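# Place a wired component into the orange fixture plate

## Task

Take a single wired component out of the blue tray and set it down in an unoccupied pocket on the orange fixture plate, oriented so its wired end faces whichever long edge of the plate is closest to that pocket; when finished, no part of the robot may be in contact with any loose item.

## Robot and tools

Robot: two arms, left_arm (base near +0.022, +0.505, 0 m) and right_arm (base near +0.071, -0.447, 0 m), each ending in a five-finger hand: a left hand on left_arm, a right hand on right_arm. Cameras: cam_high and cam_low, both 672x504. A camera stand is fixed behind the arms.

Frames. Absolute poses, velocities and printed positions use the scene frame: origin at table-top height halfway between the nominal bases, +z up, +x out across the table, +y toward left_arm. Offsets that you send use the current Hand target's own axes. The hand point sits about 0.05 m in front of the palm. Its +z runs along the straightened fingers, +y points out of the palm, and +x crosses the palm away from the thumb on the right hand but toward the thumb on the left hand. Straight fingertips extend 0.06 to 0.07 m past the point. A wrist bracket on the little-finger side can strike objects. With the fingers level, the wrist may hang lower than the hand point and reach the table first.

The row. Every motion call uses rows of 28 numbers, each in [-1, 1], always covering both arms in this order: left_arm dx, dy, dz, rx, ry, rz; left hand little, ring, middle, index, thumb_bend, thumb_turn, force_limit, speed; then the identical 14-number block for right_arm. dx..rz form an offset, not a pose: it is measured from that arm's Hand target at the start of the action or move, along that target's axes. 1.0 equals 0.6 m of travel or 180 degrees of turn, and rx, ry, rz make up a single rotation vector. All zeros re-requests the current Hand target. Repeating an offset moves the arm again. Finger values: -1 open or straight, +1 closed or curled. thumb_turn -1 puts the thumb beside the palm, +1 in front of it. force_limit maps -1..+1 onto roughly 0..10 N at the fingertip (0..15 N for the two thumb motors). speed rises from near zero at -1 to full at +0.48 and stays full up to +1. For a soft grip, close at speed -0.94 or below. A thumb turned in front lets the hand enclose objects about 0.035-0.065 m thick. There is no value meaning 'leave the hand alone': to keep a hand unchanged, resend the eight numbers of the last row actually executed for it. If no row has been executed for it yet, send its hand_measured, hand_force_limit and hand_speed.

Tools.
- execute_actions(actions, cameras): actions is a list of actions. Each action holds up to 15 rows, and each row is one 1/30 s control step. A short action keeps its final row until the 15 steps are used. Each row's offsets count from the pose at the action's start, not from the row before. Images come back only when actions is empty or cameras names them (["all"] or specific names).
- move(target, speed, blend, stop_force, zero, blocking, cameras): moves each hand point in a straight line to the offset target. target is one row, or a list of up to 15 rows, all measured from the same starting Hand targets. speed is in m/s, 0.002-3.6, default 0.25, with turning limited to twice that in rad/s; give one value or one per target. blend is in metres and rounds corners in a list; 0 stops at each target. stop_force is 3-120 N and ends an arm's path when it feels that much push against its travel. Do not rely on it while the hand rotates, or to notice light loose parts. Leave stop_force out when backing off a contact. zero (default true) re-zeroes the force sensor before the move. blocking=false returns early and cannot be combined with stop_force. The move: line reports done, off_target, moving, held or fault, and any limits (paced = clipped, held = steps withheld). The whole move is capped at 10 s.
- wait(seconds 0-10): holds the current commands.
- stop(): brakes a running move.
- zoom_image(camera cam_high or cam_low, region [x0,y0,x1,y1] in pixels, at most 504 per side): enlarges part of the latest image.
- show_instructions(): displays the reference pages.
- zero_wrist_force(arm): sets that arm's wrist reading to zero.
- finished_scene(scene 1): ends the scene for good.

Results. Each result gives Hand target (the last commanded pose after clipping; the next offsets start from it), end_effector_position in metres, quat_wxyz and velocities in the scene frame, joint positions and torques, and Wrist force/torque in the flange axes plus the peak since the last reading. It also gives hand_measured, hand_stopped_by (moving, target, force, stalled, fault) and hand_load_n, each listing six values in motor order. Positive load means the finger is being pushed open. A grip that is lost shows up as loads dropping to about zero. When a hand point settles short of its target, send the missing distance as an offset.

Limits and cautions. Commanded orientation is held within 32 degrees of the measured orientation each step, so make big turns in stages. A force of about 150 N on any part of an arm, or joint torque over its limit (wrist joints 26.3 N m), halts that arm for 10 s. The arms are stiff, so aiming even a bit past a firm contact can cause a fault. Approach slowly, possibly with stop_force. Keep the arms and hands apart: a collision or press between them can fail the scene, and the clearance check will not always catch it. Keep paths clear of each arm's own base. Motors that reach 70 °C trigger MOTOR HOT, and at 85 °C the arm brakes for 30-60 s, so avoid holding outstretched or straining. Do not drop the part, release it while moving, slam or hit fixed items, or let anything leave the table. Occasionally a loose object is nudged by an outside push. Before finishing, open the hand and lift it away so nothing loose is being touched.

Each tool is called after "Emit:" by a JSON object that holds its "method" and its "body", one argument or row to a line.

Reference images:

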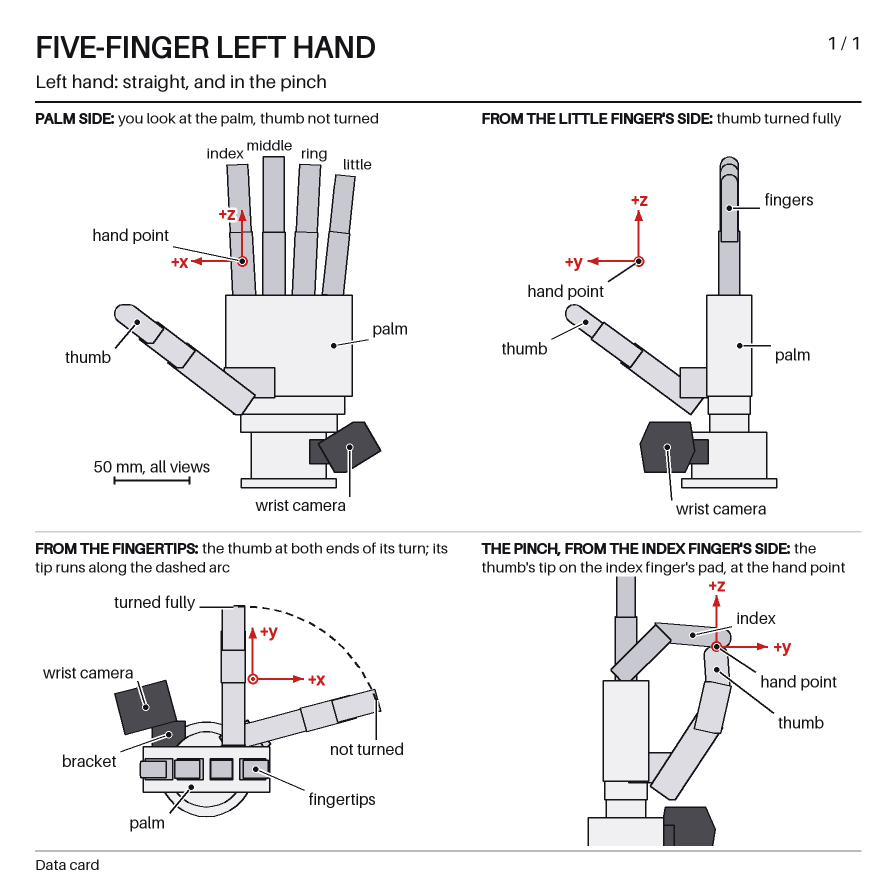

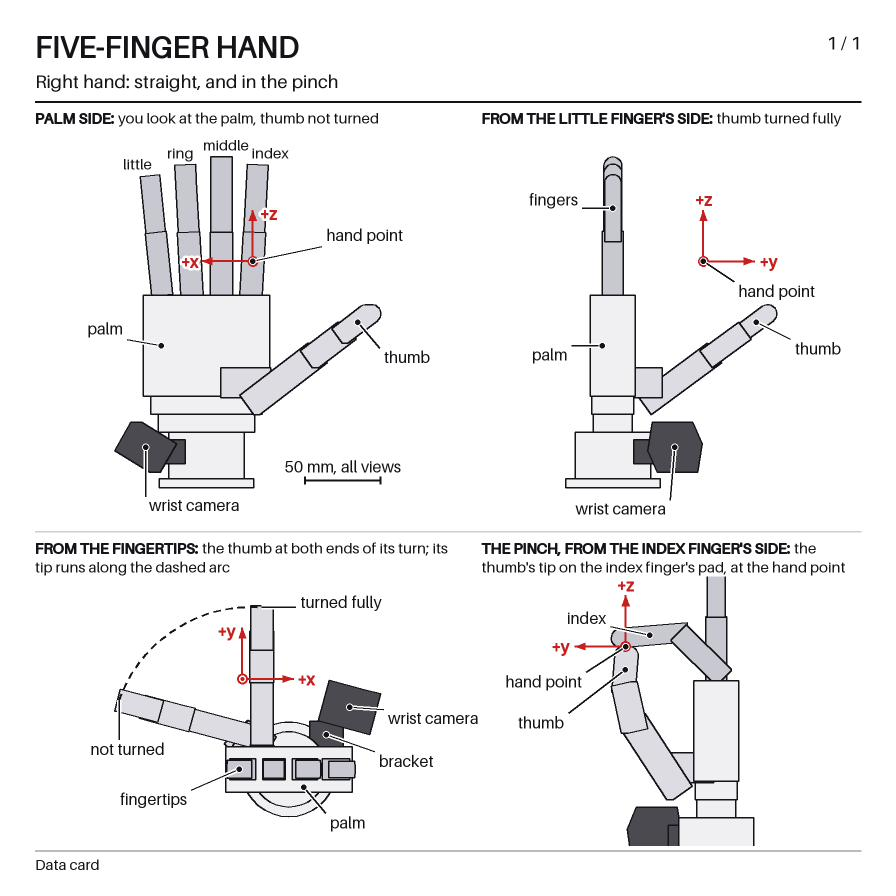

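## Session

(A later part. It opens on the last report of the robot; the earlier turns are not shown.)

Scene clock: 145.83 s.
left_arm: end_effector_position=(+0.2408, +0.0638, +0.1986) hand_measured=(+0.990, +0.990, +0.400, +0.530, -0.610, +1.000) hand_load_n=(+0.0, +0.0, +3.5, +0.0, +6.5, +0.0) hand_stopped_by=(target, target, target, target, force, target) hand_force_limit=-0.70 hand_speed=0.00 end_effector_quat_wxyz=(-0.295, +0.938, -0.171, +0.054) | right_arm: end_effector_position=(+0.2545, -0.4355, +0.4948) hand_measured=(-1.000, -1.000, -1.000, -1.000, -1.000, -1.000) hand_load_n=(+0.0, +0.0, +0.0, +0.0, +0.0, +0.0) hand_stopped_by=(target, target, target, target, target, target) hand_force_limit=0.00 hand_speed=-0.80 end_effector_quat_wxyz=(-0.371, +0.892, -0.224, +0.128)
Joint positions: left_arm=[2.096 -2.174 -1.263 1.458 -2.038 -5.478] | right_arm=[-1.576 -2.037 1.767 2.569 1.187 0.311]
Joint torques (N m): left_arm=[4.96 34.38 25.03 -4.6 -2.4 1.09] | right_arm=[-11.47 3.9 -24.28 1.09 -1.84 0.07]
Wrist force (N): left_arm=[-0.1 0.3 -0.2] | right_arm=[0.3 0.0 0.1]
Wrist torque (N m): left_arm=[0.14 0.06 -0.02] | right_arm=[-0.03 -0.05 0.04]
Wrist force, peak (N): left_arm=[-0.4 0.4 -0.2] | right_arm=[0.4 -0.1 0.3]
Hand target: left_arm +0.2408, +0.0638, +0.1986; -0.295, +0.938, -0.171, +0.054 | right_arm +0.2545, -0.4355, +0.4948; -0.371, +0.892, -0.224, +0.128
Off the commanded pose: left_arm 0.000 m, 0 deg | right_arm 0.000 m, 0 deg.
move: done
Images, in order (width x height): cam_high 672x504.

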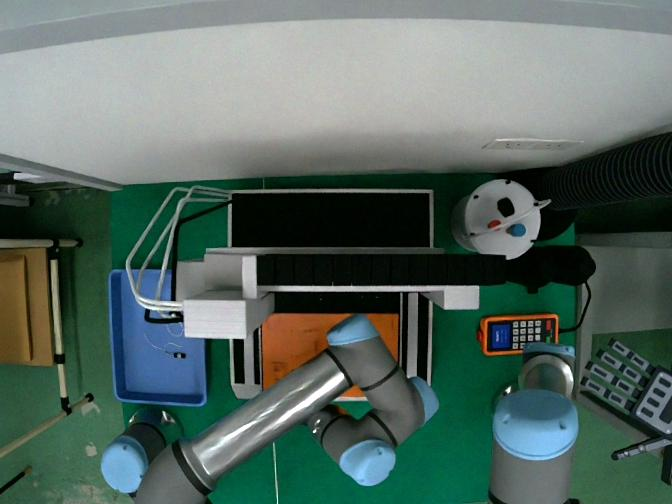

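Emit:
{"method": "wait", "body": {
  "seconds": 0,
  "cameras": ["all"]
}}

Emit:
{"method": "zoom_image", "body": {
  "camera": "cam_low",
  "region": [150, 150, 500, 412]
}}

Scene clock: 146.00 s.
left_arm: end_effector_position=(+0.2409, +0.0638, +0.1986) hand_measured=(+0.990, +0.990, +0.400, +0.530, -0.610, +1.000) hand_load_n=(+0.0, +0.0, +3.5, +0.0, +6.0, +0.0) hand_stopped_by=(target, target, target, target, force, target) hand_force_limit=-0.70 hand_speed=0.00 end_effector_quat_wxyz=(-0.295, +0.938, -0.171, +0.054) | right_arm: end_effector_position=(+0.2545, -0.4355, +0.4948) hand_measured=(-1.000, -1.000, -1.000, -1.000, -1.000, -1.000) hand_load_n=(+0.0, +0.0, +0.0, +0.0, +0.0, -0.5) hand_stopped_by=(target, target, target, target, target, target) hand_force_limit=0.00 hand_speed=-0.80 end_effector_quat_wxyz=(-0.371, +0.892, -0.224, +0.128)
Joint positions: left_arm=[2.096 -2.174 -1.263 1.458 -2.038 -5.478] | right_arm=[-1.576 -2.037 1.767 2.569 1.187 0.311]
Joint torques (N m): left_arm=[1.37 33.41 25.64 -4.89 -2.14 1.12] | right_arm=[-11.38 4.06 -24.01 1.05 -1.7 0]
Wrist force (N): left_arm=[-0.1 0.4 -0.2] | right_arm=[0.2 -0.1 0.3]
Wrist torque (N m): left_arm=[0.15 0.05 -0.02] | right_arm=[-0.05 -0.04 0.03]
Wrist force, peak (N): left_arm=[-0.2 0.5 -0.2] | right_arm=[0.2 -0.1 0.3]
Hand target: left_arm +0.2408, +0.0638, +0.1986; -0.295, +0.938, -0.171, +0.054 | right_arm +0.2545, -0.4355, +0.4948; -0.371, +0.892, -0.224, +0.128
Off the commanded pose: left_arm 0.000 m, 0 deg | right_arm 0.000 m, 0 deg.

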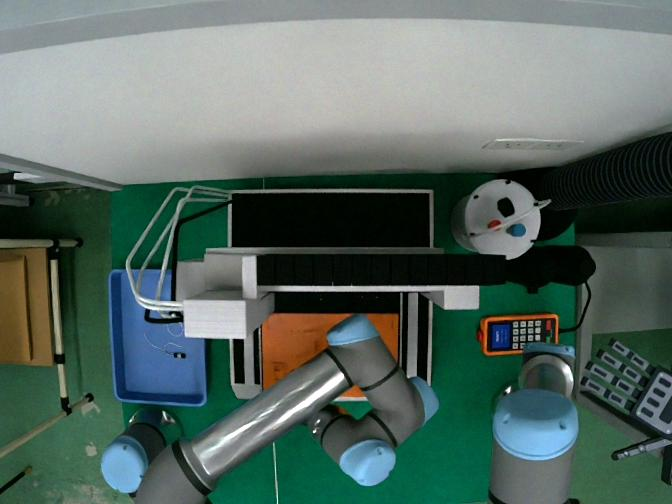

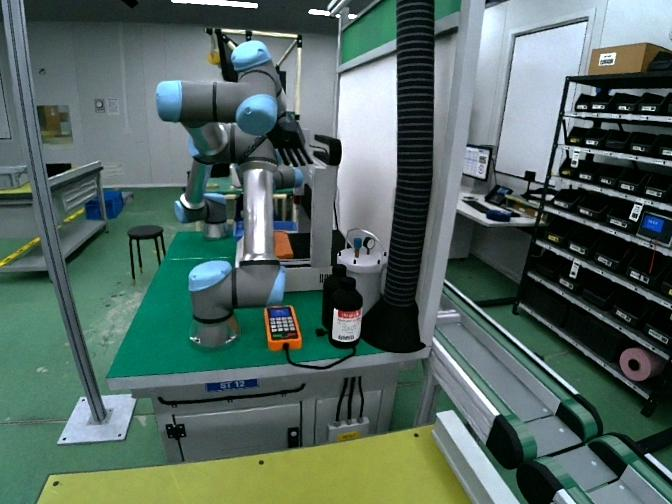

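Scaled by 1.440 from the camera's 672x504 image, which has a finer 960x720 frame.

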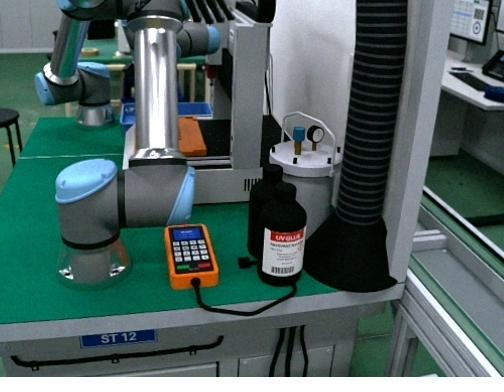

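Emit:
{"method": "zoom_image", "body": {
  "camera": "cam_low",
  "region": [200, 170, 360, 300]
}}

Emit:
{"method": "zoom_image", "body": {
  "camera": "cam_high",
  "region": [230, 290, 440, 450]
}}

Scaled by 3.150 from the camera's 672x504 image, which has a finer 960x720 frame.

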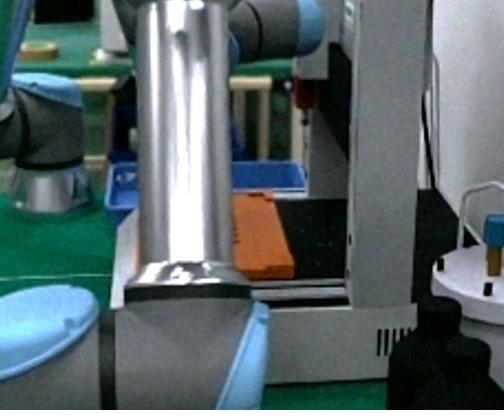

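Scaled by 2.400 from the camera's 672x504 image, which has a finer 960x720 frame.

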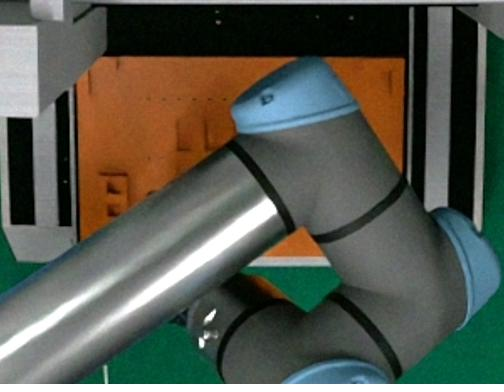

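Emit:
{"method": "move", "body": {
  "target": [0.0305, 0.0357, 0.0434, 0,0,0, 0.99,0.99,0.4,0.53,-0.5,1,-0.7,0.0, 0,0,0,0,0,0,-1,-1,-1,-1,-1,-1,0.0,-0.8],
  "speed": 0.06,
  "stop_force": 8
}}

Scene clock: 148.77 s.
left_arm: end_effector_position=(+0.2570, +0.0549, +0.1650) hand_measured=(+0.990, +0.990, +0.400, +0.530, -0.610, +1.000) hand_load_n=(+0.0, +0.0, +3.5, +0.0, +6.0, +0.5) hand_stopped_by=(target, target, target, target, force, target) hand_force_limit=-0.70 hand_speed=0.00 end_effector_quat_wxyz=(-0.295, +0.938, -0.171, +0.054) | right_arm: end_effector_position=(+0.2545, -0.4355, +0.4948) hand_measured=(-1.000, -1.000, -1.000, -1.000, -1.000, -1.000) hand_load_n=(+0.0, +0.0, +0.0, +0.0, +0.5, +0.0) hand_stopped_by=(target, target, target, target, target, target) hand_force_limit=0.00 hand_speed=-0.80 end_effector_quat_wxyz=(-0.371, +0.892, -0.224, +0.128)
Joint positions: left_arm=[2.113 -2.233 -1.253 1.514 -2.045 -5.46] | right_arm=[-1.576 -2.037 1.767 2.569 1.187 0.311]
Joint torques (N m): left_arm=[-14.93 47.62 11.06 -4.76 1.09 -1.5] | right_arm=[-11.35 3.8 -23.58 1.09 -1.79 0.03]
Wrist force (N): left_arm=[-0.1 0.3 -0.1] | right_arm=[0.1 -0.2 0.1]
Wrist torque (N m): left_arm=[0.13 0.05 -0.20] | right_arm=[-0.06 -0.03 0.02]
Wrist force, peak (N): left_arm=[0.2 0.8 0.1] | right_arm=[0.3 0.1 0.4]
Hand target: left_arm +0.2570, +0.0549, +0.1650; -0.295, +0.938, -0.171, +0.054 | right_arm +0.2545, -0.4355, +0.4948; -0.371, +0.892, -0.224, +0.128
Off the commanded pose: left_arm 0.000 m, 0 deg | right_arm 0.000 m, 0 deg.
move: done

Emit:
{"method": "move", "body": {
  "target": [0, 0.0478, 0.0683, 0,0,0, 0.99,0.99,0.4,0.53,-0.5,1,-0.7,0.0, 0,0,0,0,0,0,-1,-1,-1,-1,-1,-1,0.0,-0.8],
  "speed": 0.012,
  "stop_force": 3
}}

Scene clock: 152.80 s.
left_arm: end_effector_position=(+0.2570, +0.0549, +0.1292) hand_measured=(+0.990, +0.990, +0.400, +0.530, -0.610, +1.000) hand_load_n=(+0.0, +0.0, +0.5, +0.0, +6.5, +0.0) hand_stopped_by=(target, target, target, target, force, target) hand_force_limit=-0.70 hand_speed=0.00 end_effector_quat_wxyz=(-0.295, +0.938, -0.171, +0.054) | right_arm: end_effector_position=(+0.2545, -0.4355, +0.4948) hand_measured=(-1.000, -1.000, -1.000, -1.000, -1.000, -1.000) hand_load_n=(+0.0, +0.0, +0.0, +0.0, +0.0, +0.0) hand_stopped_by=(target, target, target, target, target, target) hand_force_limit=0.00 hand_speed=-0.80 end_effector_quat_wxyz=(-0.371, +0.892, -0.224, +0.128)
Joint positions: left_arm=[2.113 -2.265 -1.294 1.589 -2.045 -5.46] | right_arm=[-1.576 -2.037 1.767 2.569 1.187 0.311]
Joint torques (N m): left_arm=[-13.1 47.2 23.52 -4.57 0.89 -1.37] | right_arm=[-11.63 3.89 -24.26 1.13 -1.79 -0.14]
Wrist force (N): left_arm=[0.0 -0.4 -3.2] | right_arm=[0.2 -0.1 0.3]
Wrist torque (N m): left_arm=[0.08 -0.01 -0.17] | right_arm=[-0.06 -0.04 0.02]
Wrist force, peak (N): left_arm=[-0.3 -4.0 -8.1] | right_arm=[0.5 0.0 0.2]
Hand target: left_arm +0.2570, +0.0549, +0.1292; -0.295, +0.938, -0.171, +0.054 (not the last commanded pose) | right_arm +0.2545, -0.4355, +0.4948; -0.371, +0.892, -0.224, +0.128
Off the commanded pose: left_arm 0.014 m, 0 deg | right_arm 0.000 m, 0 deg.
move: contact (left_arm)

Emit:
{"method": "move", "body": {
  "target": [
    [0, -0.0057, -0.0082, 0,0,0, 0.99,0.99,0.4,0.53,-0.5,1,-0.7,0.0, 0,0,0,0,0,0,-1,-1,-1,-1,-1,-1,0.0,-0.8],
    [-0.0079, -0.0228, 0.0038, 0,0,0, 0.99,0.99,0.4,0.53,-0.5,1,-0.7,0.0, 0,0,0,0,0,0,-1,-1,-1,-1,-1,-1,0.0,-0.8]
  ],
  "speed": 0.03,
  "blend": 0.002
}}

Emit:
{"method": "move", "body": {
  "target": [0, 0.0134, 0.0191, 0,0,0, 0.99,0.99,0.4,0.53,-0.5,1,-0.7,0.0, 0,0,0,0,0,0,-1,-1,-1,-1,-1,-1,0.0,-0.8],
  "speed": 0.008,
  "stop_force": 3
}}

Scene clock: 154.13 s.
left_arm: end_effector_position=(+0.2572, +0.0683, +0.1352) hand_measured=(+0.990, +0.990, +0.400, +0.530, -0.610, +1.000) hand_load_n=(+0.0, +0.0, +3.5, +0.0, +6.0, +0.0) hand_stopped_by=(target, target, target, target, force, target) hand_force_limit=-0.70 hand_speed=0.00 end_effector_quat_wxyz=(-0.295, +0.938, -0.171, +0.054) | right_arm: end_effector_position=(+0.2545, -0.4355, +0.4948) hand_measured=(-1.000, -1.000, -1.000, -1.000, -1.000, -1.000) hand_load_n=(+0.0, +0.0, +0.0, -0.5, +0.0, +0.0) hand_stopped_by=(target, target, target, target, target, target) hand_force_limit=0.00 hand_speed=-0.80 end_effector_quat_wxyz=(-0.371, +0.892, -0.224, +0.128)
Joint positions: left_arm=[2.127 -2.23 -1.337 1.603 -2.05 -5.446] | right_arm=[-1.576 -2.037 1.767 2.569 1.187 0.311]
Joint torques (N m): left_arm=[-7.26 34.48 24.77 -5.27 -0.72 -1.04] | right_arm=[-11.58 4.24 -24.52 1.17 -1.83 -0.16]
Wrist force (N): left_arm=[-0.3 0.6 -0.2] | right_arm=[0.4 -0.1 0.2]
Wrist torque (N m): left_arm=[0.17 0.08 -0.21] | right_arm=[-0.04 -0.06 0.04]
Wrist force, peak (N): left_arm=[-0.1 -0.3 -3.6] | right_arm=[0.4 0.2 0.3]
Hand target: left_arm +0.2570, +0.0682, +0.1352; -0.295, +0.938, -0.171, +0.054 | right_arm +0.2545, -0.4355, +0.4948; -0.371, +0.892, -0.224, +0.128
Off the commanded pose: left_arm 0.000 m, 0 deg | right_arm 0.000 m, 0 deg.
move: done

Scene clock: 155.73 s.
left_arm: end_effector_position=(+0.2570, +0.0682, +0.1300) hand_measured=(+0.990, +0.990, +0.400, +0.530, -0.610, +1.000) hand_load_n=(+0.0, +0.0, +1.0, +0.0, +6.5, +0.0) hand_stopped_by=(target, target, target, target, force, target) hand_force_limit=-0.70 hand_speed=0.00 end_effector_quat_wxyz=(-0.295, +0.938, -0.171, +0.054) | right_arm: end_effector_position=(+0.2545, -0.4355, +0.4948) hand_measured=(-1.000, -1.000, -1.000, -1.000, -1.000, -1.000) hand_load_n=(+0.0, +0.0, +0.0, +0.0, +0.0, +0.0) hand_stopped_by=(target, target, target, target, target, target) hand_force_limit=0.00 hand_speed=-0.80 end_effector_quat_wxyz=(-0.371, +0.892, -0.224, +0.128)
Joint positions: left_arm=[2.127 -2.236 -1.342 1.614 -2.05 -5.446] | right_arm=[-1.576 -2.037 1.767 2.569 1.187 0.311]
Joint torques (N m): left_arm=[-13.05 45.1 22.74 -4.44 0.98 -1.59] | right_arm=[-11.43 3.84 -24.25 1.21 -1.81 -0.15]
Wrist force (N): left_arm=[-0.3 -1.5 -3.3] | right_arm=[0.0 -0.1 0.3]
Wrist torque (N m): left_arm=[0.04 0.00 -0.16] | right_arm=[-0.06 -0.01 0.01]
Wrist force, peak (N): left_arm=[-0.5 -3.2 -5.3] | right_arm=[0.4 0.0 0.3]
Hand target: left_arm +0.2570, +0.0682, +0.1300; -0.295, +0.938, -0.171, +0.054 (not the last commanded pose) | right_arm +0.2545, -0.4355, +0.4948; -0.371, +0.892, -0.224, +0.128
Off the commanded pose: left_arm 0.009 m, 0 deg | right_arm 0.000 m, 0 deg.
move: contact (left_arm)

Emit:
{"method": "wait", "body": {
  "seconds": 0,
  "cameras": ["cam_high"]
}}

Emit:
{"method": "zoom_image", "body": {
  "camera": "cam_high",
  "region": [250, 310, 410, 430]
}}

Scene clock: 155.97 s.
left_arm: end_effector_position=(+0.2570, +0.0682, +0.1300) hand_measured=(+0.990, +0.990, +0.400, +0.530, -0.610, +1.000) hand_load_n=(+0.0, +0.0, +1.5, +0.0, +6.5, +0.0) hand_stopped_by=(target, target, target, target, force, target) hand_force_limit=-0.70 hand_speed=0.00 end_effector_quat_wxyz=(-0.295, +0.938, -0.171, +0.054) | right_arm: end_effector_position=(+0.2545, -0.4355, +0.4948) hand_measured=(-1.000, -1.000, -1.000, -1.000, -1.000, -1.000) hand_load_n=(+0.0, +0.0, +0.0, +0.0, +0.0, +0.0) hand_stopped_by=(target, target, target, target, target, target) hand_force_limit=0.00 hand_speed=-0.80 end_effector_quat_wxyz=(-0.371, +0.892, -0.224, +0.128)
Joint positions: left_arm=[2.127 -2.236 -1.342 1.614 -2.05 -5.446] | right_arm=[-1.576 -2.037 1.767 2.569 1.187 0.311]
Joint torques (N m): left_arm=[-13.14 45.43 23.09 -4.42 1.05 -1.64] | right_arm=[-11.55 4.12 -24.11 1.2 -1.74 -0.25]
Wrist force (N): left_arm=[-0.3 -1.5 -3.4] | right_arm=[0.3 0.0 0.1]
Wrist torque (N m): left_arm=[0.04 0.00 -0.16] | right_arm=[-0.02 -0.05 0.04]
Wrist force, peak (N): left_arm=[-0.6 -1.7 -3.3] | right_arm=[0.3 0.0 0.3]
Hand target: left_arm +0.2570, +0.0682, +0.1300; -0.295, +0.938, -0.171, +0.054 (not the last commanded pose) | right_arm +0.2545, -0.4355, +0.4948; -0.371, +0.892, -0.224, +0.128
Off the commanded pose: left_arm 0.009 m, 0 deg | right_arm 0.000 m, 0 deg.
Images, in order (width x height): cam_high 672x504.

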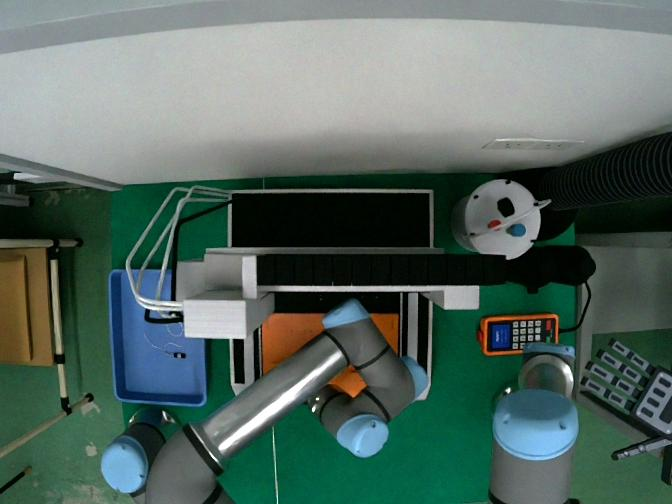

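Scaled by 3.150 from the camera's 672x504 image, which has a finer 960x720 frame.

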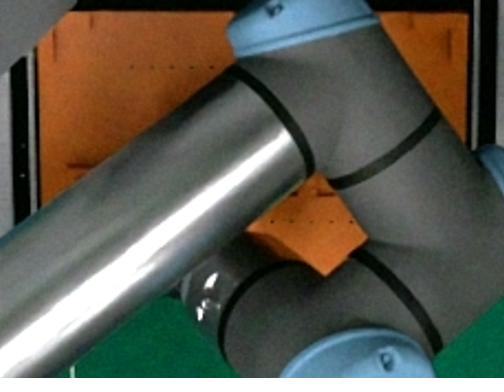

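Emit:
{"method": "zoom_image", "body": {
  "camera": "cam_high",
  "region": [140, 290, 220, 370]
}}

Scaled by 6.300 from the camera's 672x504 image, which has a finer 960x720 frame.

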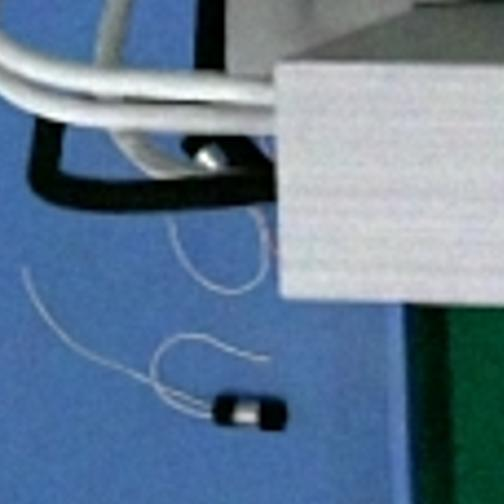

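Emit:
{"method": "move", "body": {
  "target": [
    [0, -0.0019, -0.0027, 0,0,0, 0.99,0.99,0.4,0.53,-0.5,1,-0.7,0.0, 0,0,0,0,0,0,-1,-1,-1,-1,-1,-1,0.0,-0.8],
    [0.0032, 0.0073, -0.0092, 0,0,0, 0.99,0.99,0.4,0.53,-0.5,1,-0.7,0.0, 0,0,0,0,0,0,-1,-1,-1,-1,-1,-1,0.0,-0.8]
  ],
  "speed": 0.03,
  "blend": 0.001
}}

Emit:
{"method": "move", "body": {
  "target": [0, 0.0067, 0.0096, 0,0,0, 0.99,0.99,0.4,0.53,-0.5,1,-0.7,0.0, 0,0,0,0,0,0,-1,-1,-1,-1,-1,-1,0.0,-0.8],
  "speed": 0.006,
  "stop_force": 3
}}

Scene clock: 157.70 s.
left_arm: end_effector_position=(+0.2564, +0.0612, +0.1320) hand_measured=(+0.990, +0.990, +0.400, +0.530, -0.610, +1.000) hand_load_n=(+0.0, +0.0, +3.5, +0.0, +6.0, +0.0) hand_stopped_by=(target, target, target, target, force, target) hand_force_limit=-0.70 hand_speed=0.00 end_effector_quat_wxyz=(-0.296, +0.938, -0.171, +0.054) | right_arm: end_effector_position=(+0.2545, -0.4355, +0.4948) hand_measured=(-1.000, -1.000, -1.000, -1.000, -1.000, -1.000) hand_load_n=(+0.0, +0.0, +0.0, +0.0, +0.0, -0.5) hand_stopped_by=(target, target, target, target, target, target) hand_force_limit=0.00 hand_speed=-0.80 end_effector_quat_wxyz=(-0.371, +0.892, -0.224, +0.128)
Joint positions: left_arm=[2.118 -2.248 -1.315 1.595 -2.047 -5.455] | right_arm=[-1.576 -2.037 1.767 2.569 1.187 0.311]
Joint torques (N m): left_arm=[-0.38 49.53 9.38 -1.28 0.17 0.41] | right_arm=[-11.6 4.03 -24.28 1.2 -1.76 -0.19]
Wrist force (N): left_arm=[-0.1 0.6 -0.2] | right_arm=[0.1 0.1 0.2]
Wrist torque (N m): left_arm=[0.17 0.06 -0.02] | right_arm=[-0.02 -0.03 0.02]
Wrist force, peak (N): left_arm=[-0.4 -1.8 -3.6] | right_arm=[0.4 0.0 0.2]
Hand target: left_arm +0.2564, +0.0612, +0.1320; -0.295, +0.938, -0.171, +0.054 | right_arm +0.2545, -0.4355, +0.4948; -0.371, +0.892, -0.224, +0.128
Off the commanded pose: left_arm 0.000 m, 0 deg | right_arm 0.000 m, 0 deg.
move: done

Scene clock: 159.00 s.
left_arm: end_effector_position=(+0.2564, +0.0612, +0.1300) hand_measured=(+0.990, +0.990, +0.400, +0.530, -0.610, +1.000) hand_load_n=(+0.0, +0.0, +1.5, +0.0, +6.5, +0.0) hand_stopped_by=(target, target, target, target, force, target) hand_force_limit=-0.70 hand_speed=0.00 end_effector_quat_wxyz=(-0.295, +0.938, -0.171, +0.054) | right_arm: end_effector_position=(+0.2545, -0.4355, +0.4948) hand_measured=(-1.000, -1.000, -1.000, -1.000, -1.000, -1.000) hand_load_n=(+0.0, +0.0, +0.0, +0.0, +0.0, -0.5) hand_stopped_by=(target, target, target, target, target, target) hand_force_limit=0.00 hand_speed=-0.80 end_effector_quat_wxyz=(-0.371, +0.892, -0.224, +0.128)
Joint positions: left_arm=[2.118 -2.25 -1.318 1.6 -2.047 -5.454] | right_arm=[-1.576 -2.037 1.767 2.569 1.187 0.311]
Joint torques (N m): left_arm=[4.53 46.13 23.21 -4.48 -0.28 0.57] | right_arm=[-11.35 3.73 -23.97 1.23 -1.74 -0.29]
Wrist force (N): left_arm=[-0.3 -1.1 -2.9] | right_arm=[0.1 0.0 0.2]
Wrist torque (N m): left_arm=[0.08 0.01 0.01] | right_arm=[-0.03 -0.03 0.03]
Wrist force, peak (N): left_arm=[-0.7 -2.5 -4.2] | right_arm=[0.3 0.0 0.4]
Hand target: left_arm +0.2564, +0.0612, +0.1300; -0.295, +0.938, -0.171, +0.054 (not the last commanded pose) | right_arm +0.2545, -0.4355, +0.4948; -0.371, +0.892, -0.224, +0.128
Off the commanded pose: left_arm 0.005 m, 0 deg | right_arm 0.000 m, 0 deg.
move: contact (left_arm)

Emit:
{"method": "move", "body": {
  "target": [0.0065, 0.01405, -0.00985, 0,0,0, 0.99,0.99,0.4,0.53,-0.5,1,-0.7,0.0, 0,0,0,0,0,0,-1,-1,-1,-1,-1,-1,0.0,-0.8],
  "speed": 0.012,
  "stop_force": 4
}}

Scene clock: 162.40 s.
left_arm: end_effector_position=(+0.2563, +0.0502, +0.1300) hand_measured=(+0.990, +0.990, +0.400, +0.530, -0.610, +1.000) hand_load_n=(+0.0, +0.0, +3.0, +0.0, +6.5, +0.0) hand_stopped_by=(target, target, target, target, force, target) hand_force_limit=-0.70 hand_speed=0.00 end_effector_quat_wxyz=(-0.295, +0.938, -0.171, +0.054) | right_arm: end_effector_position=(+0.2545, -0.4355, +0.4948) hand_measured=(-1.000, -1.000, -1.000, -1.000, -1.000, -1.000) hand_load_n=(+0.0, +0.0, +0.0, +0.0, +0.5, +0.0) hand_stopped_by=(target, target, target, target, target, target) hand_force_limit=0.00 hand_speed=-0.80 end_effector_quat_wxyz=(-0.371, +0.892, -0.224, +0.128)
Joint positions: left_arm=[2.107 -2.274 -1.277 1.578 -2.043 -5.466] | right_arm=[-1.576 -2.037 1.767 2.569 1.187 0.311]
Joint torques (N m): left_arm=[8.52 48.35 10.15 0.11 -1.26 0.98] | right_arm=[-11.46 3.86 -24.17 1.11 -1.79 -0.22]
Wrist force (N): left_arm=[0.0 0.1 -0.3] | right_arm=[0.1 0.0 0.2]
Wrist torque (N m): left_arm=[0.11 0.05 -0.02] | right_arm=[-0.03 -0.03 0.02]
Wrist force, peak (N): left_arm=[-0.3 -1.3 -3.3] | right_arm=[0.4 0.0 0.3]
Hand target: left_arm +0.2564, +0.0502, +0.1301; -0.295, +0.938, -0.171, +0.054 | right_arm +0.2545, -0.4355, +0.4948; -0.371, +0.892, -0.224, +0.128
Off the commanded pose: left_arm 0.000 m, 0 deg | right_arm 0.000 m, 0 deg.
move: done

Emit:
{"method": "move", "body": {
  "target": [0, 0.0067, 0.0096, 0,0,0, 0.99,0.99,0.4,0.53,-0.5,1,-0.7,0.0, 0,0,0,0,0,0,-1,-1,-1,-1,-1,-1,0.0,-0.8],
  "speed": 0.006,
  "stop_force": 3
}}

Scene clock: 163.67 s.
left_arm: end_effector_position=(+0.2564, +0.0502, +0.1290) hand_measured=(+0.990, +0.990, +0.400, +0.530, -0.610, +1.000) hand_load_n=(+0.0, +0.0, +2.5, +0.0, +6.0, +0.0) hand_stopped_by=(target, target, target, target, force, target) hand_force_limit=-0.70 hand_speed=0.00 end_effector_quat_wxyz=(-0.295, +0.938, -0.171, +0.054) | right_arm: end_effector_position=(+0.2545, -0.4355, +0.4948) hand_measured=(-1.000, -1.000, -1.000, -1.000, -1.000, -1.000) hand_load_n=(+0.0, +0.0, +0.0, +0.0, +0.0, +0.0) hand_stopped_by=(target, target, target, target, target, target) hand_force_limit=0.00 hand_speed=-0.80 end_effector_quat_wxyz=(-0.371, +0.892, -0.224, +0.128)
Joint positions: left_arm=[2.107 -2.275 -1.278 1.58 -2.043 -5.466] | right_arm=[-1.576 -2.037 1.767 2.569 1.187 0.311]
Joint torques (N m): left_arm=[9.25 46.48 23.39 -4.57 0.13 0.6] | right_arm=[-11.72 4 -24.51 1.3 -1.8 -0.29]
Wrist force (N): left_arm=[-0.2 -1.7 -3.2] | right_arm=[0.2 -0.1 0.4]
Wrist torque (N m): left_arm=[0.01 0.05 -0.01] | right_arm=[-0.06 -0.05 0.03]
Wrist force, peak (N): left_arm=[0.0 -4.1 -6.0] | right_arm=[0.4 -0.1 0.3]
Hand target: left_arm +0.2564, +0.0502, +0.1290; -0.295, +0.938, -0.171, +0.054 (not the last commanded pose) | right_arm +0.2545, -0.4355, +0.4948; -0.371, +0.892, -0.224, +0.128
Off the commanded pose: left_arm 0.006 m, 0 deg | right_arm 0.000 m, 0 deg.
move: contact (left_arm)

Emit:
{"method": "move", "body": {
  "target": [0.0024, 0.0051, -0.0036, 0,0,0, 0.99,0.99,0.4,0.53,-0.5,1,-0.7,0.0, 0,0,0,0,0,0,-1,-1,-1,-1,-1,-1,0.0,-0.8],
  "speed": 0.01,
  "stop_force": 4
}}

Scene clock: 165.50 s.
left_arm: end_effector_position=(+0.2564, +0.0472, +0.1290) hand_measured=(+0.990, +0.990, +0.400, +0.530, -0.610, +1.000) hand_load_n=(+0.0, +0.0, +1.0, +0.0, +5.5, -0.5) hand_stopped_by=(target, target, target, target, force, target) hand_force_limit=-0.70 hand_speed=0.00 end_effector_quat_wxyz=(-0.295, +0.938, -0.171, +0.054) | right_arm: end_effector_position=(+0.2545, -0.4355, +0.4948) hand_measured=(-1.000, -1.000, -1.000, -1.000, -1.000, -1.000) hand_load_n=(+0.0, +0.0, +0.0, +0.0, +0.0, -0.5) hand_stopped_by=(target, target, target, target, target, target) hand_force_limit=0.00 hand_speed=-0.80 end_effector_quat_wxyz=(-0.371, +0.892, -0.224, +0.128)
Joint positions: left_arm=[2.105 -2.282 -1.266 1.574 -2.042 -5.469] | right_arm=[-1.576 -2.037 1.767 2.569 1.187 0.311]
Joint torques (N m): left_arm=[13.57 46.94 8.91 0.93 -1.47 1.52] | right_arm=[-11.51 4.43 -23.91 1.27 -1.71 -0.39]
Wrist force (N): left_arm=[-0.8 -4.7 -2.5] | right_arm=[0.1 -0.1 0.0]
Wrist torque (N m): left_arm=[0.01 0.04 0.08] | right_arm=[-0.03 -0.03 0.02]
Wrist force, peak (N): left_arm=[-1.1 -6.5 -1.8] | right_arm=[0.3 -0.2 0.4]
Hand target: left_arm +0.2564, +0.0472, +0.1290; -0.295, +0.938, -0.171, +0.054 (not the last commanded pose) | right_arm +0.2545, -0.4355, +0.4948; -0.371, +0.892, -0.224, +0.128
Off the commanded pose: left_arm 0.001 m, 0 deg | right_arm 0.000 m, 0 deg.
move: contact (left_arm)

Emit:
{"method": "move", "body": {
  "target": [
    [0, -0.0014, -0.0020, 0,0,0, 0.99,0.99,0.4,0.53,-0.5,1,-0.7,0.0, 0,0,0,0,0,0,-1,-1,-1,-1,-1,-1,0.0,-0.8],
    [-0.0031, -0.0082, 0.0027, 0,0,0, 0.99,0.99,0.4,0.53,-0.5,1,-0.7,0.0, 0,0,0,0,0,0,-1,-1,-1,-1,-1,-1,0.0,-0.8]
  ],
  "speed": 0.02,
  "blend": 0.0007
}}

Emit:
{"method": "move", "body": {
  "target": [0, 0.0067, 0.0096, 0,0,0, 0.99,0.99,0.4,0.53,-0.5,1,-0.7,0.0, 0,0,0,0,0,0,-1,-1,-1,-1,-1,-1,0.0,-0.8],
  "speed": 0.006,
  "stop_force": 3
}}

Scene clock: 166.53 s.
left_arm: end_effector_position=(+0.2565, +0.0525, +0.1305) hand_measured=(+0.990, +0.990, +0.400, +0.530, -0.610, +1.000) hand_load_n=(+0.0, +0.0, +3.0, +0.0, +6.0, +0.5) hand_stopped_by=(target, target, target, target, force, target) hand_force_limit=-0.70 hand_speed=0.00 end_effector_quat_wxyz=(-0.295, +0.938, -0.171, +0.054) | right_arm: end_effector_position=(+0.2545, -0.4355, +0.4948) hand_measured=(-1.000, -1.000, -1.000, -1.000, -1.000, -1.000) hand_load_n=(-0.5, +0.0, +0.0, +0.0, +0.0, -0.5) hand_stopped_by=(target, target, target, target, target, target) hand_force_limit=0.00 hand_speed=-0.80 end_effector_quat_wxyz=(-0.371, +0.892, -0.224, +0.128)
Joint positions: left_arm=[2.11 -2.269 -1.285 1.582 -2.044 -5.463] | right_arm=[-1.576 -2.037 1.767 2.569 1.187 0.311]
Joint torques (N m): left_arm=[5.24 35.66 23.3 -2.6 -1.64 0.22] | right_arm=[-11.59 3.65 -23.92 1.28 -1.69 -0.32]
Wrist force (N): left_arm=[-0.3 0.6 -0.1] | right_arm=[0.1 -0.1 0.4]
Wrist torque (N m): left_arm=[0.17 0.10 -0.21] | right_arm=[-0.06 -0.03 0.02]
Wrist force, peak (N): left_arm=[-0.7 -4.6 -2.9] | right_arm=[0.4 0.0 0.4]
Hand target: left_arm +0.2564, +0.0525, +0.1305; -0.295, +0.938, -0.171, +0.054 | right_arm +0.2545, -0.4355, +0.4948; -0.371, +0.892, -0.224, +0.128
Off the commanded pose: left_arm 0.000 m, 0 deg | right_arm 0.000 m, 0 deg.
move: done

Scene clock: 167.77 s.
left_arm: end_effector_position=(+0.2565, +0.0525, +0.1289) hand_measured=(+0.990, +0.990, +0.400, +0.530, -0.610, +1.000) hand_load_n=(+0.0, +0.0, +2.5, +0.0, +6.0, +0.0) hand_stopped_by=(target, target, target, target, force, target) hand_force_limit=-0.70 hand_speed=0.00 end_effector_quat_wxyz=(-0.295, +0.938, -0.171, +0.054) | right_arm: end_effector_position=(+0.2545, -0.4355, +0.4948) hand_measured=(-1.000, -1.000, -1.000, -1.000, -1.000, -1.000) hand_load_n=(-0.5, +0.0, +0.0, +0.0, +0.0, +0.0) hand_stopped_by=(target, target, target, target, target, target) hand_force_limit=0.00 hand_speed=-0.80 end_effector_quat_wxyz=(-0.371, +0.892, -0.224, +0.128)
Joint positions: left_arm=[2.11 -2.27 -1.286 1.585 -2.044 -5.463] | right_arm=[-1.576 -2.037 1.767 2.569 1.187 0.311]
Joint torques (N m): left_arm=[-2.28 46.67 23.55 -4.43 -0.21 -0.59] | right_arm=[-11.58 4.03 -23.91 1.25 -1.73 -0.34]
Wrist force (N): left_arm=[0.2 -1.6 -3.7] | right_arm=[0.1 0.1 0.2]
Wrist torque (N m): left_arm=[0.03 -0.01 -0.17] | right_arm=[-0.02 -0.03 0.03]
Wrist force, peak (N): left_arm=[-0.3 -4.0 -6.5] | right_arm=[0.5 0.0 0.1]
Hand target: left_arm +0.2565, +0.0525, +0.1289; -0.295, +0.938, -0.171, +0.054 (not the last commanded pose) | right_arm +0.2545, -0.4355, +0.4948; -0.371, +0.892, -0.224, +0.128
Off the commanded pose: left_arm 0.005 m, 0 deg | right_arm 0.000 m, 0 deg.
move: contact (left_arm)

Emit:
{"method": "move", "body": {
  "target": [
    [0, -0.0024, -0.0034, 0,0,0, 0.99,0.99,0.4,0.53,-0.5,1,-0.7,0.0, 0,0,0,0,0,0,-1,-1,-1,-1,-1,-1,0.0,-0.8],
    [0.0039, -0.0036, -0.0026, 0,0,0, 0.99,0.99,0.4,0.53,-0.5,1,-0.7,0.0, 0,0,0,0,0,0,-1,-1,-1,-1,-1,-1,0.0,-0.8]
  ],
  "speed": 0.02,
  "blend": 0.0007
}}

Emit:
{"method": "move", "body": {
  "target": [0, 0.0077, 0.0109, 0,0,0, 0.99,0.99,0.4,0.53,-0.5,1,-0.7,0.0, 0,0,0,0,0,0,-1,-1,-1,-1,-1,-1,0.0,-0.8],
  "speed": 0.006,
  "stop_force": 3
}}

Scene clock: 169.50 s.
left_arm: end_effector_position=(+0.2591, +0.0525, +0.1315) hand_measured=(+0.990, +0.990, +0.400, +0.530, -0.610, +1.000) hand_load_n=(+0.0, +0.0, +3.0, +0.0, +5.5, +0.0) hand_stopped_by=(target, target, target, target, force, target) hand_force_limit=-0.70 hand_speed=0.00 end_effector_quat_wxyz=(-0.295, +0.938, -0.171, +0.054) | right_arm: end_effector_position=(+0.2545, -0.4355, +0.4948) hand_measured=(-1.000, -1.000, -1.000, -1.000, -1.000, -1.000) hand_load_n=(+0.0, +0.0, +0.0, -0.5, +0.0, -0.5) hand_stopped_by=(target, target, target, target, target, target) hand_force_limit=0.00 hand_speed=-0.80 end_effector_quat_wxyz=(-0.371, +0.892, -0.224, +0.128)
Joint positions: left_arm=[2.114 -2.27 -1.28 1.579 -2.045 -5.459] | right_arm=[-1.576 -2.037 1.767 2.569 1.187 0.311]
Joint torques (N m): left_arm=[6.16 38.89 17.23 -2.55 -1.7 0.23] | right_arm=[-11.36 3.76 -24.45 1.25 -1.74 -0.42]
Wrist force (N): left_arm=[-0.2 0.4 -0.2] | right_arm=[0.1 0.1 0.1]
Wrist torque (N m): left_arm=[0.15 0.08 -0.20] | right_arm=[-0.01 -0.02 0.03]
Wrist force, peak (N): left_arm=[0.1 -1.8 -3.7] | right_arm=[0.4 -0.2 0.3]
Hand target: left_arm +0.2590, +0.0525, +0.1315; -0.295, +0.938, -0.171, +0.054 | right_arm +0.2545, -0.4355, +0.4948; -0.371, +0.892, -0.224, +0.128
Off the commanded pose: left_arm 0.000 m, 0 deg | right_arm 0.000 m, 0 deg.
move: done

Scene clock: 170.90 s.
left_arm: end_effector_position=(+0.2591, +0.0525, +0.1290) hand_measured=(+0.990, +0.990, +0.400, +0.530, -0.610, +1.000) hand_load_n=(+0.0, +0.0, +2.5, +0.0, +5.5, +0.0) hand_stopped_by=(target, target, target, target, force, target) hand_force_limit=-0.70 hand_speed=0.00 end_effector_quat_wxyz=(-0.295, +0.938, -0.171, +0.054) | right_arm: end_effector_position=(+0.2545, -0.4355, +0.4948) hand_measured=(-1.000, -1.000, -1.000, -1.000, -1.000, -1.000) hand_load_n=(+0.0, +0.0, +0.0, +0.0, +0.0, -0.5) hand_stopped_by=(target, target, target, target, target, target) hand_force_limit=0.00 hand_speed=-0.80 end_effector_quat_wxyz=(-0.371, +0.892, -0.224, +0.128)
Joint positions: left_arm=[2.114 -2.272 -1.283 1.584 -2.045 -5.459] | right_arm=[-1.576 -2.037 1.767 2.569 1.187 0.311]
Joint torques (N m): left_arm=[-5.45 46.48 23.65 -4.47 0.86 -1.15] | right_arm=[-11.19 4.26 -24.21 1.28 -1.73 -0.45]
Wrist force (N): left_arm=[-0.3 -1.7 -3.3] | right_arm=[0.2 0.1 0.0]
Wrist torque (N m): left_arm=[0.00 0.06 -0.19] | right_arm=[0.00 -0.03 0.03]
Wrist force, peak (N): left_arm=[-0.2 -3.9 -6.0] | right_arm=[0.2 -0.3 0.4]
Hand target: left_arm +0.2591, +0.0525, +0.1290; -0.295, +0.938, -0.171, +0.054 (not the last commanded pose) | right_arm +0.2545, -0.4355, +0.4948; -0.371, +0.892, -0.224, +0.128
Off the commanded pose: left_arm 0.006 m, 0 deg | right_arm 0.000 m, 0 deg.
move: contact (left_arm)

Emit:
{"method": "move", "body": {
  "target": [-0.0029, -0.0068, 0.0039, 0,0,0, 0.99,0.99,0.4,0.53,-0.5,1,-0.7,0.0, 0,0,0,0,0,0,-1,-1,-1,-1,-1,-1,0.0,-0.8],
  "speed": 0.006,
  "stop_force": 3
}}

Scene clock: 172.97 s.
left_arm: end_effector_position=(+0.2591, +0.0550, +0.1292) hand_measured=(+0.990, +0.990, +0.400, +0.530, -0.610, +1.000) hand_load_n=(+0.0, +0.0, +1.0, +0.0, +6.5, +0.5) hand_stopped_by=(target, target, target, target, force, target) hand_force_limit=-0.70 hand_speed=0.00 end_effector_quat_wxyz=(-0.295, +0.938, -0.171, +0.054) | right_arm: end_effector_position=(+0.2545, -0.4355, +0.4948) hand_measured=(-1.000, -1.000, -1.000, -1.000, -1.000, -1.000) hand_load_n=(+0.0, +0.0, +0.0, +0.0, -0.5, +0.0) hand_stopped_by=(target, target, target, target, target, target) hand_force_limit=0.00 hand_speed=-0.80 end_effector_quat_wxyz=(-0.371, +0.892, -0.224, +0.128)
Joint positions: left_arm=[2.116 -2.266 -1.292 1.589 -2.046 -5.457] | right_arm=[-1.576 -2.037 1.767 2.569 1.187 0.311]
Joint torques (N m): left_arm=[-13.53 34.29 22.72 -4.89 0.95 -1.4] | right_arm=[-11.1 4.02 -24.08 1.31 -1.7 -0.49]
Wrist force (N): left_arm=[0.5 0.4 -4.5] | right_arm=[0.2 -0.1 0.3]
Wrist torque (N m): left_arm=[0.02 0.02 -0.23] | right_arm=[-0.05 -0.04 0.03]
Wrist force, peak (N): left_arm=[1.0 1.1 -5.4] | right_arm=[0.4 0.0 0.4]
Hand target: left_arm +0.2591, +0.0550, +0.1292; -0.295, +0.938, -0.171, +0.054 (not the last commanded pose) | right_arm +0.2545, -0.4355, +0.4948; -0.371, +0.892, -0.224, +0.128
Off the commanded pose: left_arm 0.002 m, 0 deg | right_arm 0.000 m, 0 deg.
move: contact (left_arm)

Emit:
{"method": "move", "body": {
  "target": [
    [0, -0.001, -0.0014, 0,0,0, 0.99,0.99,0.4,0.53,-0.5,1,-0.7,0.0, 0,0,0,0,0,0,-1,-1,-1,-1,-1,-1,0.0,-0.8],
    [0.0023, 0.0047, -0.0039, 0,0,0, 0.99,0.99,0.4,0.53,-0.5,1,-0.7,0.0, 0,0,0,0,0,0,-1,-1,-1,-1,-1,-1,0.0,-0.8]
  ],
  "speed": 0.02,
  "blend": 0.0007
}}

Emit:
{"method": "move", "body": {
  "target": [0.0078, -0.0024, 0.0017, 0,0,0, 0.99,0.99,0.4,0.53,-0.5,1,-0.7,0.0, 0,0,0,0,0,0,-1,-1,-1,-1,-1,-1,0.0,-0.8],
  "speed": 0.006,
  "stop_force": 3
}}

Scene clock: 174.37 s.
left_arm: end_effector_position=(+0.2591, +0.0511, +0.1295) hand_measured=(+0.990, +0.990, +0.400, +0.530, -0.610, +1.000) hand_load_n=(+0.0, +0.0, +2.5, +0.0, +5.5, +0.0) hand_stopped_by=(target, target, target, target, force, target) hand_force_limit=-0.70 hand_speed=0.00 end_effector_quat_wxyz=(-0.295, +0.938, -0.171, +0.054) | right_arm: end_effector_position=(+0.2545, -0.4355, +0.4948) hand_measured=(-1.000, -1.000, -1.000, -1.000, -1.000, -1.000) hand_load_n=(+0.0, +0.0, +0.0, -0.5, +0.0, -0.5) hand_stopped_by=(target, target, target, target, target, target) hand_force_limit=0.00 hand_speed=-0.80 end_effector_quat_wxyz=(-0.371, +0.892, -0.224, +0.128)
Joint positions: left_arm=[2.112 -2.275 -1.277 1.581 -2.045 -5.461] | right_arm=[-1.576 -2.037 1.767 2.569 1.187 0.311]
Joint torques (N m): left_arm=[-8.09 47.62 10.56 -3.19 0.62 -0.68] | right_arm=[-11.35 3.93 -23.99 1.35 -1.73 -0.57]
Wrist force (N): left_arm=[-0.1 0.4 -0.2] | right_arm=[0.0 0.0 0.1]
Wrist torque (N m): left_arm=[0.16 0.07 -0.03] | right_arm=[-0.03 -0.01 0.02]
Wrist force, peak (N): left_arm=[0.7 0.5 -5.0] | right_arm=[0.3 -0.2 0.2]
Hand target: left_arm +0.2591, +0.0511, +0.1295; -0.295, +0.938, -0.171, +0.054 | right_arm +0.2545, -0.4355, +0.4948; -0.371, +0.892, -0.224, +0.128
Off the commanded pose: left_arm 0.000 m, 0 deg | right_arm 0.000 m, 0 deg.
move: done; blend cut to 0.0005 m at target 1

Scene clock: 175.83 s.
left_arm: end_effector_position=(+0.2641, +0.0511, +0.1295) hand_measured=(+0.990, +0.990, +0.400, +0.530, -0.610, +1.000) hand_load_n=(+0.0, +0.0, +3.0, +0.0, +5.5, +0.0) hand_stopped_by=(target, target, target, target, force, target) hand_force_limit=-0.70 hand_speed=0.00 end_effector_quat_wxyz=(-0.295, +0.938, -0.171, +0.054) | right_arm: end_effector_position=(+0.2545, -0.4355, +0.4948) hand_measured=(-1.000, -1.000, -1.000, -1.000, -1.000, -1.000) hand_load_n=(+0.0, +0.0, +0.0, +0.0, +0.0, -0.5) hand_stopped_by=(target, target, target, target, target, target) hand_force_limit=0.00 hand_speed=-0.80 end_effector_quat_wxyz=(-0.371, +0.892, -0.224, +0.128)
Joint positions: left_arm=[2.12 -2.278 -1.269 1.581 -2.048 -5.453] | right_arm=[-1.576 -2.037 1.767 2.569 1.187 0.311]
Joint torques (N m): left_arm=[-0.21 43.48 13.04 -2.06 -0.86 -0.92] | right_arm=[-11.31 3.99 -24.03 1.34 -1.77 -0.45]
Wrist force (N): left_arm=[-0.2 0.3 -0.2] | right_arm=[0.4 0.0 0.2]
Wrist torque (N m): left_arm=[0.13 0.08 -0.20] | right_arm=[-0.03 -0.07 0.05]
Wrist force, peak (N): left_arm=[-0.5 0.4 -0.6] | right_arm=[0.4 0.1 0.4]
Hand target: left_arm +0.2641, +0.0511, +0.1295; -0.295, +0.938, -0.171, +0.054 | right_arm +0.2545, -0.4355, +0.4948; -0.371, +0.892, -0.224, +0.128
Off the commanded pose: left_arm 0.000 m, 0 deg | right_arm 0.000 m, 0 deg.
move: done

Emit:
{"method": "move", "body": {
  "target": [0.0125, -0.0038, 0.0027, 0,0,0, 0.99,0.99,0.4,0.53,-0.5,1,-0.7,0.0, 0,0,0,0,0,0,-1,-1,-1,-1,-1,-1,0.0,-0.8],
  "speed": 0.01,
  "stop_force": 3
}}

Scene clock: 176.87 s.
left_arm: end_effector_position=(+0.2663, +0.0512, +0.1292) hand_measured=(+0.990, +0.990, +0.400, +0.530, -0.610, +1.000) hand_load_n=(+0.0, +0.5, +2.5, +0.0, +5.5, +0.0) hand_stopped_by=(target, target, target, target, force, target) hand_force_limit=-0.70 hand_speed=0.00 end_effector_quat_wxyz=(-0.296, +0.938, -0.171, +0.054) | right_arm: end_effector_position=(+0.2545, -0.4355, +0.4948) hand_measured=(-1.000, -1.000, -1.000, -1.000, -1.000, -1.000) hand_load_n=(+0.0, +0.0, +0.0, +0.0, -0.5, +0.0) hand_stopped_by=(target, target, target, target, target, target) hand_force_limit=0.00 hand_speed=-0.80 end_effector_quat_wxyz=(-0.371, +0.892, -0.224, +0.128)
Joint positions: left_arm=[2.124 -2.281 -1.266 1.58 -2.049 -5.45] | right_arm=[-1.576 -2.037 1.767 2.569 1.187 0.311]
Joint torques (N m): left_arm=[1.02 41.81 19.56 -2.3 -0.68 0.35] | right_arm=[-11.8 4.04 -23.49 1.43 -1.67 -0.44]
Wrist force (N): left_arm=[-0.2 0.1 -0.6] | right_arm=[0.3 0.0 0.2]
Wrist torque (N m): left_arm=[0.12 0.07 -0.01] | right_arm=[-0.04 -0.05 0.03]
Wrist force, peak (N): left_arm=[-2.3 1.1 -0.9] | right_arm=[0.3 -0.2 0.3]
Hand target: left_arm +0.2663, +0.0512, +0.1292; -0.296, +0.938, -0.171, +0.054 (not the last commanded pose) | right_arm +0.2545, -0.4355, +0.4948; -0.371, +0.892, -0.224, +0.128
Off the commanded pose: left_arm 0.006 m, 0 deg | right_arm 0.000 m, 0 deg.
FORCE FAULT: contact force on the left arm reached its limit, and that arm stopped. The contact can be on any part of that arm, not only on its tool. That arm's remaining commands of this call were not run. That arm is still stopped at the end of this call. That arm stays stopped for about 10 more seconds. Until then a move that you send moves the other arm only, and its call returns only when the move has ended. Once the stop has ended, the next robot result says so. If the stop ends while you think or write, that arm runs what you send next, counted from a new Hand target: where the arm stands when the stop ends. While its stop runs, that arm, its gripper or tool too, takes no new command. Until it ends, the stop uses up actions while you think or wait. An arm that is not stopped still takes commands.
move: fault (left_arm)

Emit:
{"method": "wait", "body": {
  "seconds": 10,
  "cameras": ["cam_high"]
}}

Emit:
{"method": "zoom_image", "body": {
  "camera": "cam_high",
  "region": [250, 270, 410, 430]
}}

Scene clock: 187.37 s.
left_arm: end_effector_position=(+0.2663, +0.0512, +0.1292) hand_measured=(+0.990, +0.990, +0.400, +0.530, -0.610, +1.000) hand_load_n=(+0.0, +0.0, +2.5, +0.5, +5.5, +0.0) hand_stopped_by=(target, target, target, target, force, target) hand_force_limit=-0.70 hand_speed=0.00 end_effector_quat_wxyz=(-0.296, +0.938, -0.171, +0.054) | right_arm: end_effector_position=(+0.2545, -0.4355, +0.4948) hand_measured=(-1.000, -1.000, -1.000, -1.000, -1.000, -1.000) hand_load_n=(+0.0, +0.0, +0.0, +0.0, +0.0, +0.0) hand_stopped_by=(target, target, target, target, target, target) hand_force_limit=0.00 hand_speed=-0.80 end_effector_quat_wxyz=(-0.371, +0.892, -0.224, +0.128)
Joint positions: left_arm=[2.124 -2.281 -1.266 1.58 -2.049 -5.45] | right_arm=[-1.576 -2.037 1.767 2.569 1.187 0.311]
Joint torques (N m): left_arm=[0.96 42.03 19.75 -2.41 -0.69 0.27] | right_arm=[-11.37 3.79 -24.18 1.48 -1.73 -0.8]
Wrist force (N): left_arm=[-0.1 0.3 -0.8] | right_arm=[0.3 -0.1 0.2]
Wrist torque (N m): left_arm=[0.16 0.06 -0.01] | right_arm=[-0.04 -0.05 0.03]
Wrist force, peak (N): left_arm=[-0.7 0.4 -0.7] | right_arm=[0.6 -0.1 0.2]
Hand target: left_arm +0.2663, +0.0512, +0.1292; -0.296, +0.938, -0.171, +0.054 (not the last commanded pose) | right_arm +0.2545, -0.4355, +0.4948; -0.371, +0.892, -0.224, +0.128
Off the commanded pose: left_arm 0.006 m, 0 deg | right_arm 0.000 m, 0 deg.
FORCE FAULT, CONTINUED: the left arm's stop, for the force fault that an earlier result reported, is over. The rest of the stop counts as 19 of the actions that you can send in this scene. During its stop the left arm's controller moved it back a little. That arm's target is now where it stood when the stop ended, not its last command. That arm accepts commands again.
wait: 10.00 s; at rest from the start
Images, in order (width x height): cam_high 672x504.

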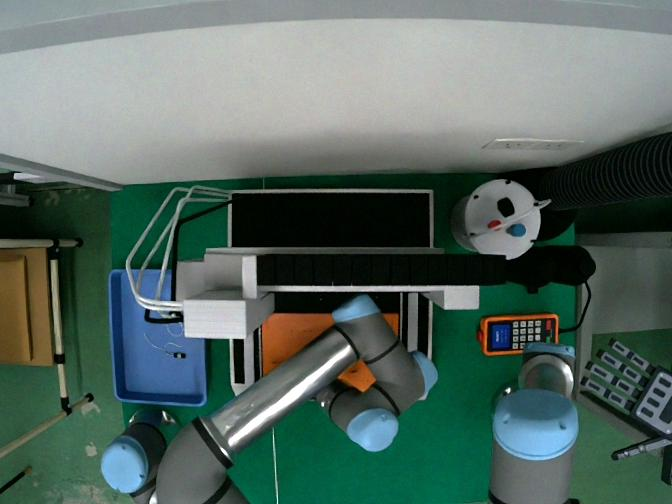

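Scaled by 3.150 from the camera's 672x504 image, which has a finer 960x720 frame.

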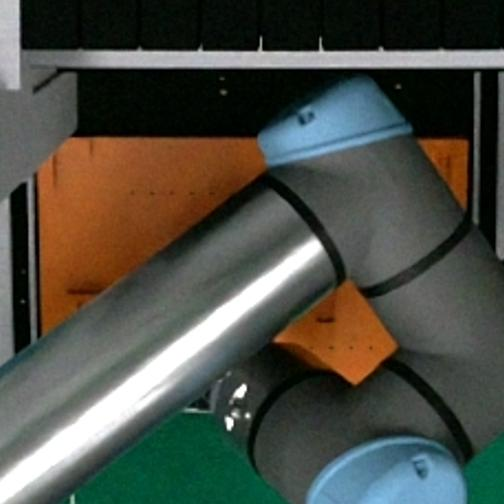

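Emit:
{"method": "move", "body": {
  "target": [-0.0312, 0.0095, -0.0070, 0,0,0, 0.99,0.99,0.4,0.53,-0.5,1,-0.7,0.0, 0,0,0,0,0,0,-1,-1,-1,-1,-1,-1,0.0,-0.8],
  "speed": 0.012,
  "stop_force": 3
}}

Scene clock: 190.37 s.
left_arm: end_effector_position=(+0.2490, +0.0512, +0.1294) hand_measured=(+0.990, +0.990, +0.400, +0.530, -0.610, +1.000) hand_load_n=(+0.0, +0.0, +2.0, +0.0, +5.0, +2.0) hand_stopped_by=(target, target, target, target, force, target) hand_force_limit=-0.70 hand_speed=0.00 end_effector_quat_wxyz=(-0.296, +0.938, -0.171, +0.054) | right_arm: end_effector_position=(+0.2545, -0.4355, +0.4948) hand_measured=(-1.000, -1.000, -1.000, -1.000, -1.000, -1.000) hand_load_n=(+0.0, +0.0, +0.0, +0.0, +0.0, +0.0) hand_stopped_by=(target, target, target, target, target, target) hand_force_limit=0.00 hand_speed=-0.80 end_effector_quat_wxyz=(-0.371, +0.892, -0.224, +0.128)
Joint positions: left_arm=[2.097 -2.268 -1.291 1.58 -2.039 -5.478] | right_arm=[-1.576 -2.037 1.767 2.569 1.187 0.311]
Joint torques (N m): left_arm=[13.11 34.9 23.8 -2.81 -1.7 1.74] | right_arm=[-11.61 4.01 -24.3 1.54 -1.57 -0.86]
Wrist force (N): left_arm=[2.1 -1.7 -1.4] | right_arm=[0.2 -0.1 0.2]
Wrist torque (N m): left_arm=[0.09 0.01 -0.09] | right_arm=[-0.04 -0.04 0.03]
Wrist force, peak (N): left_arm=[2.9 -2.5 -1.5] | right_arm=[0.4 0.0 0.4]
Hand target: left_arm +0.2490, +0.0512, +0.1294; -0.296, +0.938, -0.171, +0.054 (not the last commanded pose) | right_arm +0.2545, -0.4355, +0.4948; -0.371, +0.892, -0.224, +0.128
Off the commanded pose: left_arm 0.003 m, 0 deg | right_arm 0.000 m, 0 deg.
move: contact (left_arm)

Emit:
{"method": "move", "body": {
  "target": [0.0023, -0.0007, 0.0005, 0,0,0, 0.99,0.99,0.4,0.53,-0.5,1,-0.7,0.0, 0,0,0,0,0,0,-1,-1,-1,-1,-1,-1,0.0,-0.8],
  "speed": 0.02
}}

Emit:
{"method": "wait", "body": {
  "seconds": 0
}}

Scene clock: 191.57 s.
left_arm: end_effector_position=(+0.2505, +0.0512, +0.1293) hand_measured=(+0.990, +0.990, +0.400, +0.530, -0.610, +1.000) hand_load_n=(+0.0, +0.0, +2.5, +0.0, +5.0, +1.0) hand_stopped_by=(target, target, target, target, force, target) hand_force_limit=-0.70 hand_speed=0.00 end_effector_quat_wxyz=(-0.296, +0.938, -0.171, +0.054) | right_arm: end_effector_position=(+0.2545, -0.4355, +0.4948) hand_measured=(-1.000, -1.000, -1.000, -1.000, -1.000, -1.000) hand_load_n=(+0.0, +0.0, +0.0, +0.0, +0.0, +0.0) hand_stopped_by=(target, target, target, target, target, target) hand_force_limit=0.00 hand_speed=-0.80 end_effector_quat_wxyz=(-0.371, +0.892, -0.224, +0.128)
Joint positions: left_arm=[2.099 -2.269 -1.289 1.58 -2.04 -5.475] | right_arm=[-1.576 -2.037 1.767 2.569 1.187 0.311]
Joint torques (N m): left_arm=[11.58 37.22 22.48 0.03 -2.01 1.09] | right_arm=[-11.41 3.53 -23.94 1.52 -1.7 -0.8]
Wrist force (N): left_arm=[0.2 0.3 -0.4] | right_arm=[0.2 0.1 0.3]
Wrist torque (N m): left_arm=[0.15 0.02 -0.19] | right_arm=[-0.03 -0.03 0.03]
Wrist force, peak (N): left_arm=[2.3 -1.5 -1.9] | right_arm=[0.3 0.1 0.5]
Hand target: left_arm +0.2505, +0.0512, +0.1294; -0.296, +0.938, -0.171, +0.054 | right_arm +0.2545, -0.4355, +0.4948; -0.371, +0.892, -0.224, +0.128
Off the commanded pose: left_arm 0.000 m, 0 deg | right_arm 0.000 m, 0 deg.
move: done

Scene clock: 191.57 s.
left_arm: end_effector_position=(+0.2505, +0.0512, +0.1293) hand_measured=(+0.990, +0.990, +0.400, +0.530, -0.610, +1.000) hand_load_n=(+0.0, +0.0, +2.5, +0.0, +5.0, +1.0) hand_stopped_by=(target, target, target, target, force, target) hand_force_limit=-0.70 hand_speed=0.00 end_effector_quat_wxyz=(-0.296, +0.938, -0.171, +0.054) | right_arm: end_effector_position=(+0.2545, -0.4355, +0.4948) hand_measured=(-1.000, -1.000, -1.000, -1.000, -1.000, -1.000) hand_load_n=(+0.0, +0.0, +0.0, +0.0, +0.0, +0.0) hand_stopped_by=(target, target, target, target, target, target) hand_force_limit=0.00 hand_speed=-0.80 end_effector_quat_wxyz=(-0.371, +0.892, -0.224, +0.128)
Joint positions: left_arm=[2.099 -2.269 -1.289 1.58 -2.04 -5.475] | right_arm=[-1.576 -2.037 1.767 2.569 1.187 0.311]
Joint torques (N m): left_arm=[11.58 37.22 22.48 0.03 -2.01 1.09] | right_arm=[-11.41 3.53 -23.94 1.52 -1.7 -0.8]
Wrist force (N): left_arm=[0.2 0.3 -0.4] | right_arm=[0.2 0.1 0.3]
Wrist torque (N m): left_arm=[0.15 0.02 -0.19] | right_arm=[-0.03 -0.03 0.03]
Wrist force, peak (N): left_arm=[0.2 0.3 -0.4] | right_arm=[0.2 0.1 0.3]
Hand target: left_arm +0.2505, +0.0512, +0.1294; -0.296, +0.938, -0.171, +0.054 | right_arm +0.2545, -0.4355, +0.4948; -0.371, +0.892, -0.224, +0.128
Off the commanded pose: left_arm 0.000 m, 0 deg | right_arm 0.000 m, 0 deg.


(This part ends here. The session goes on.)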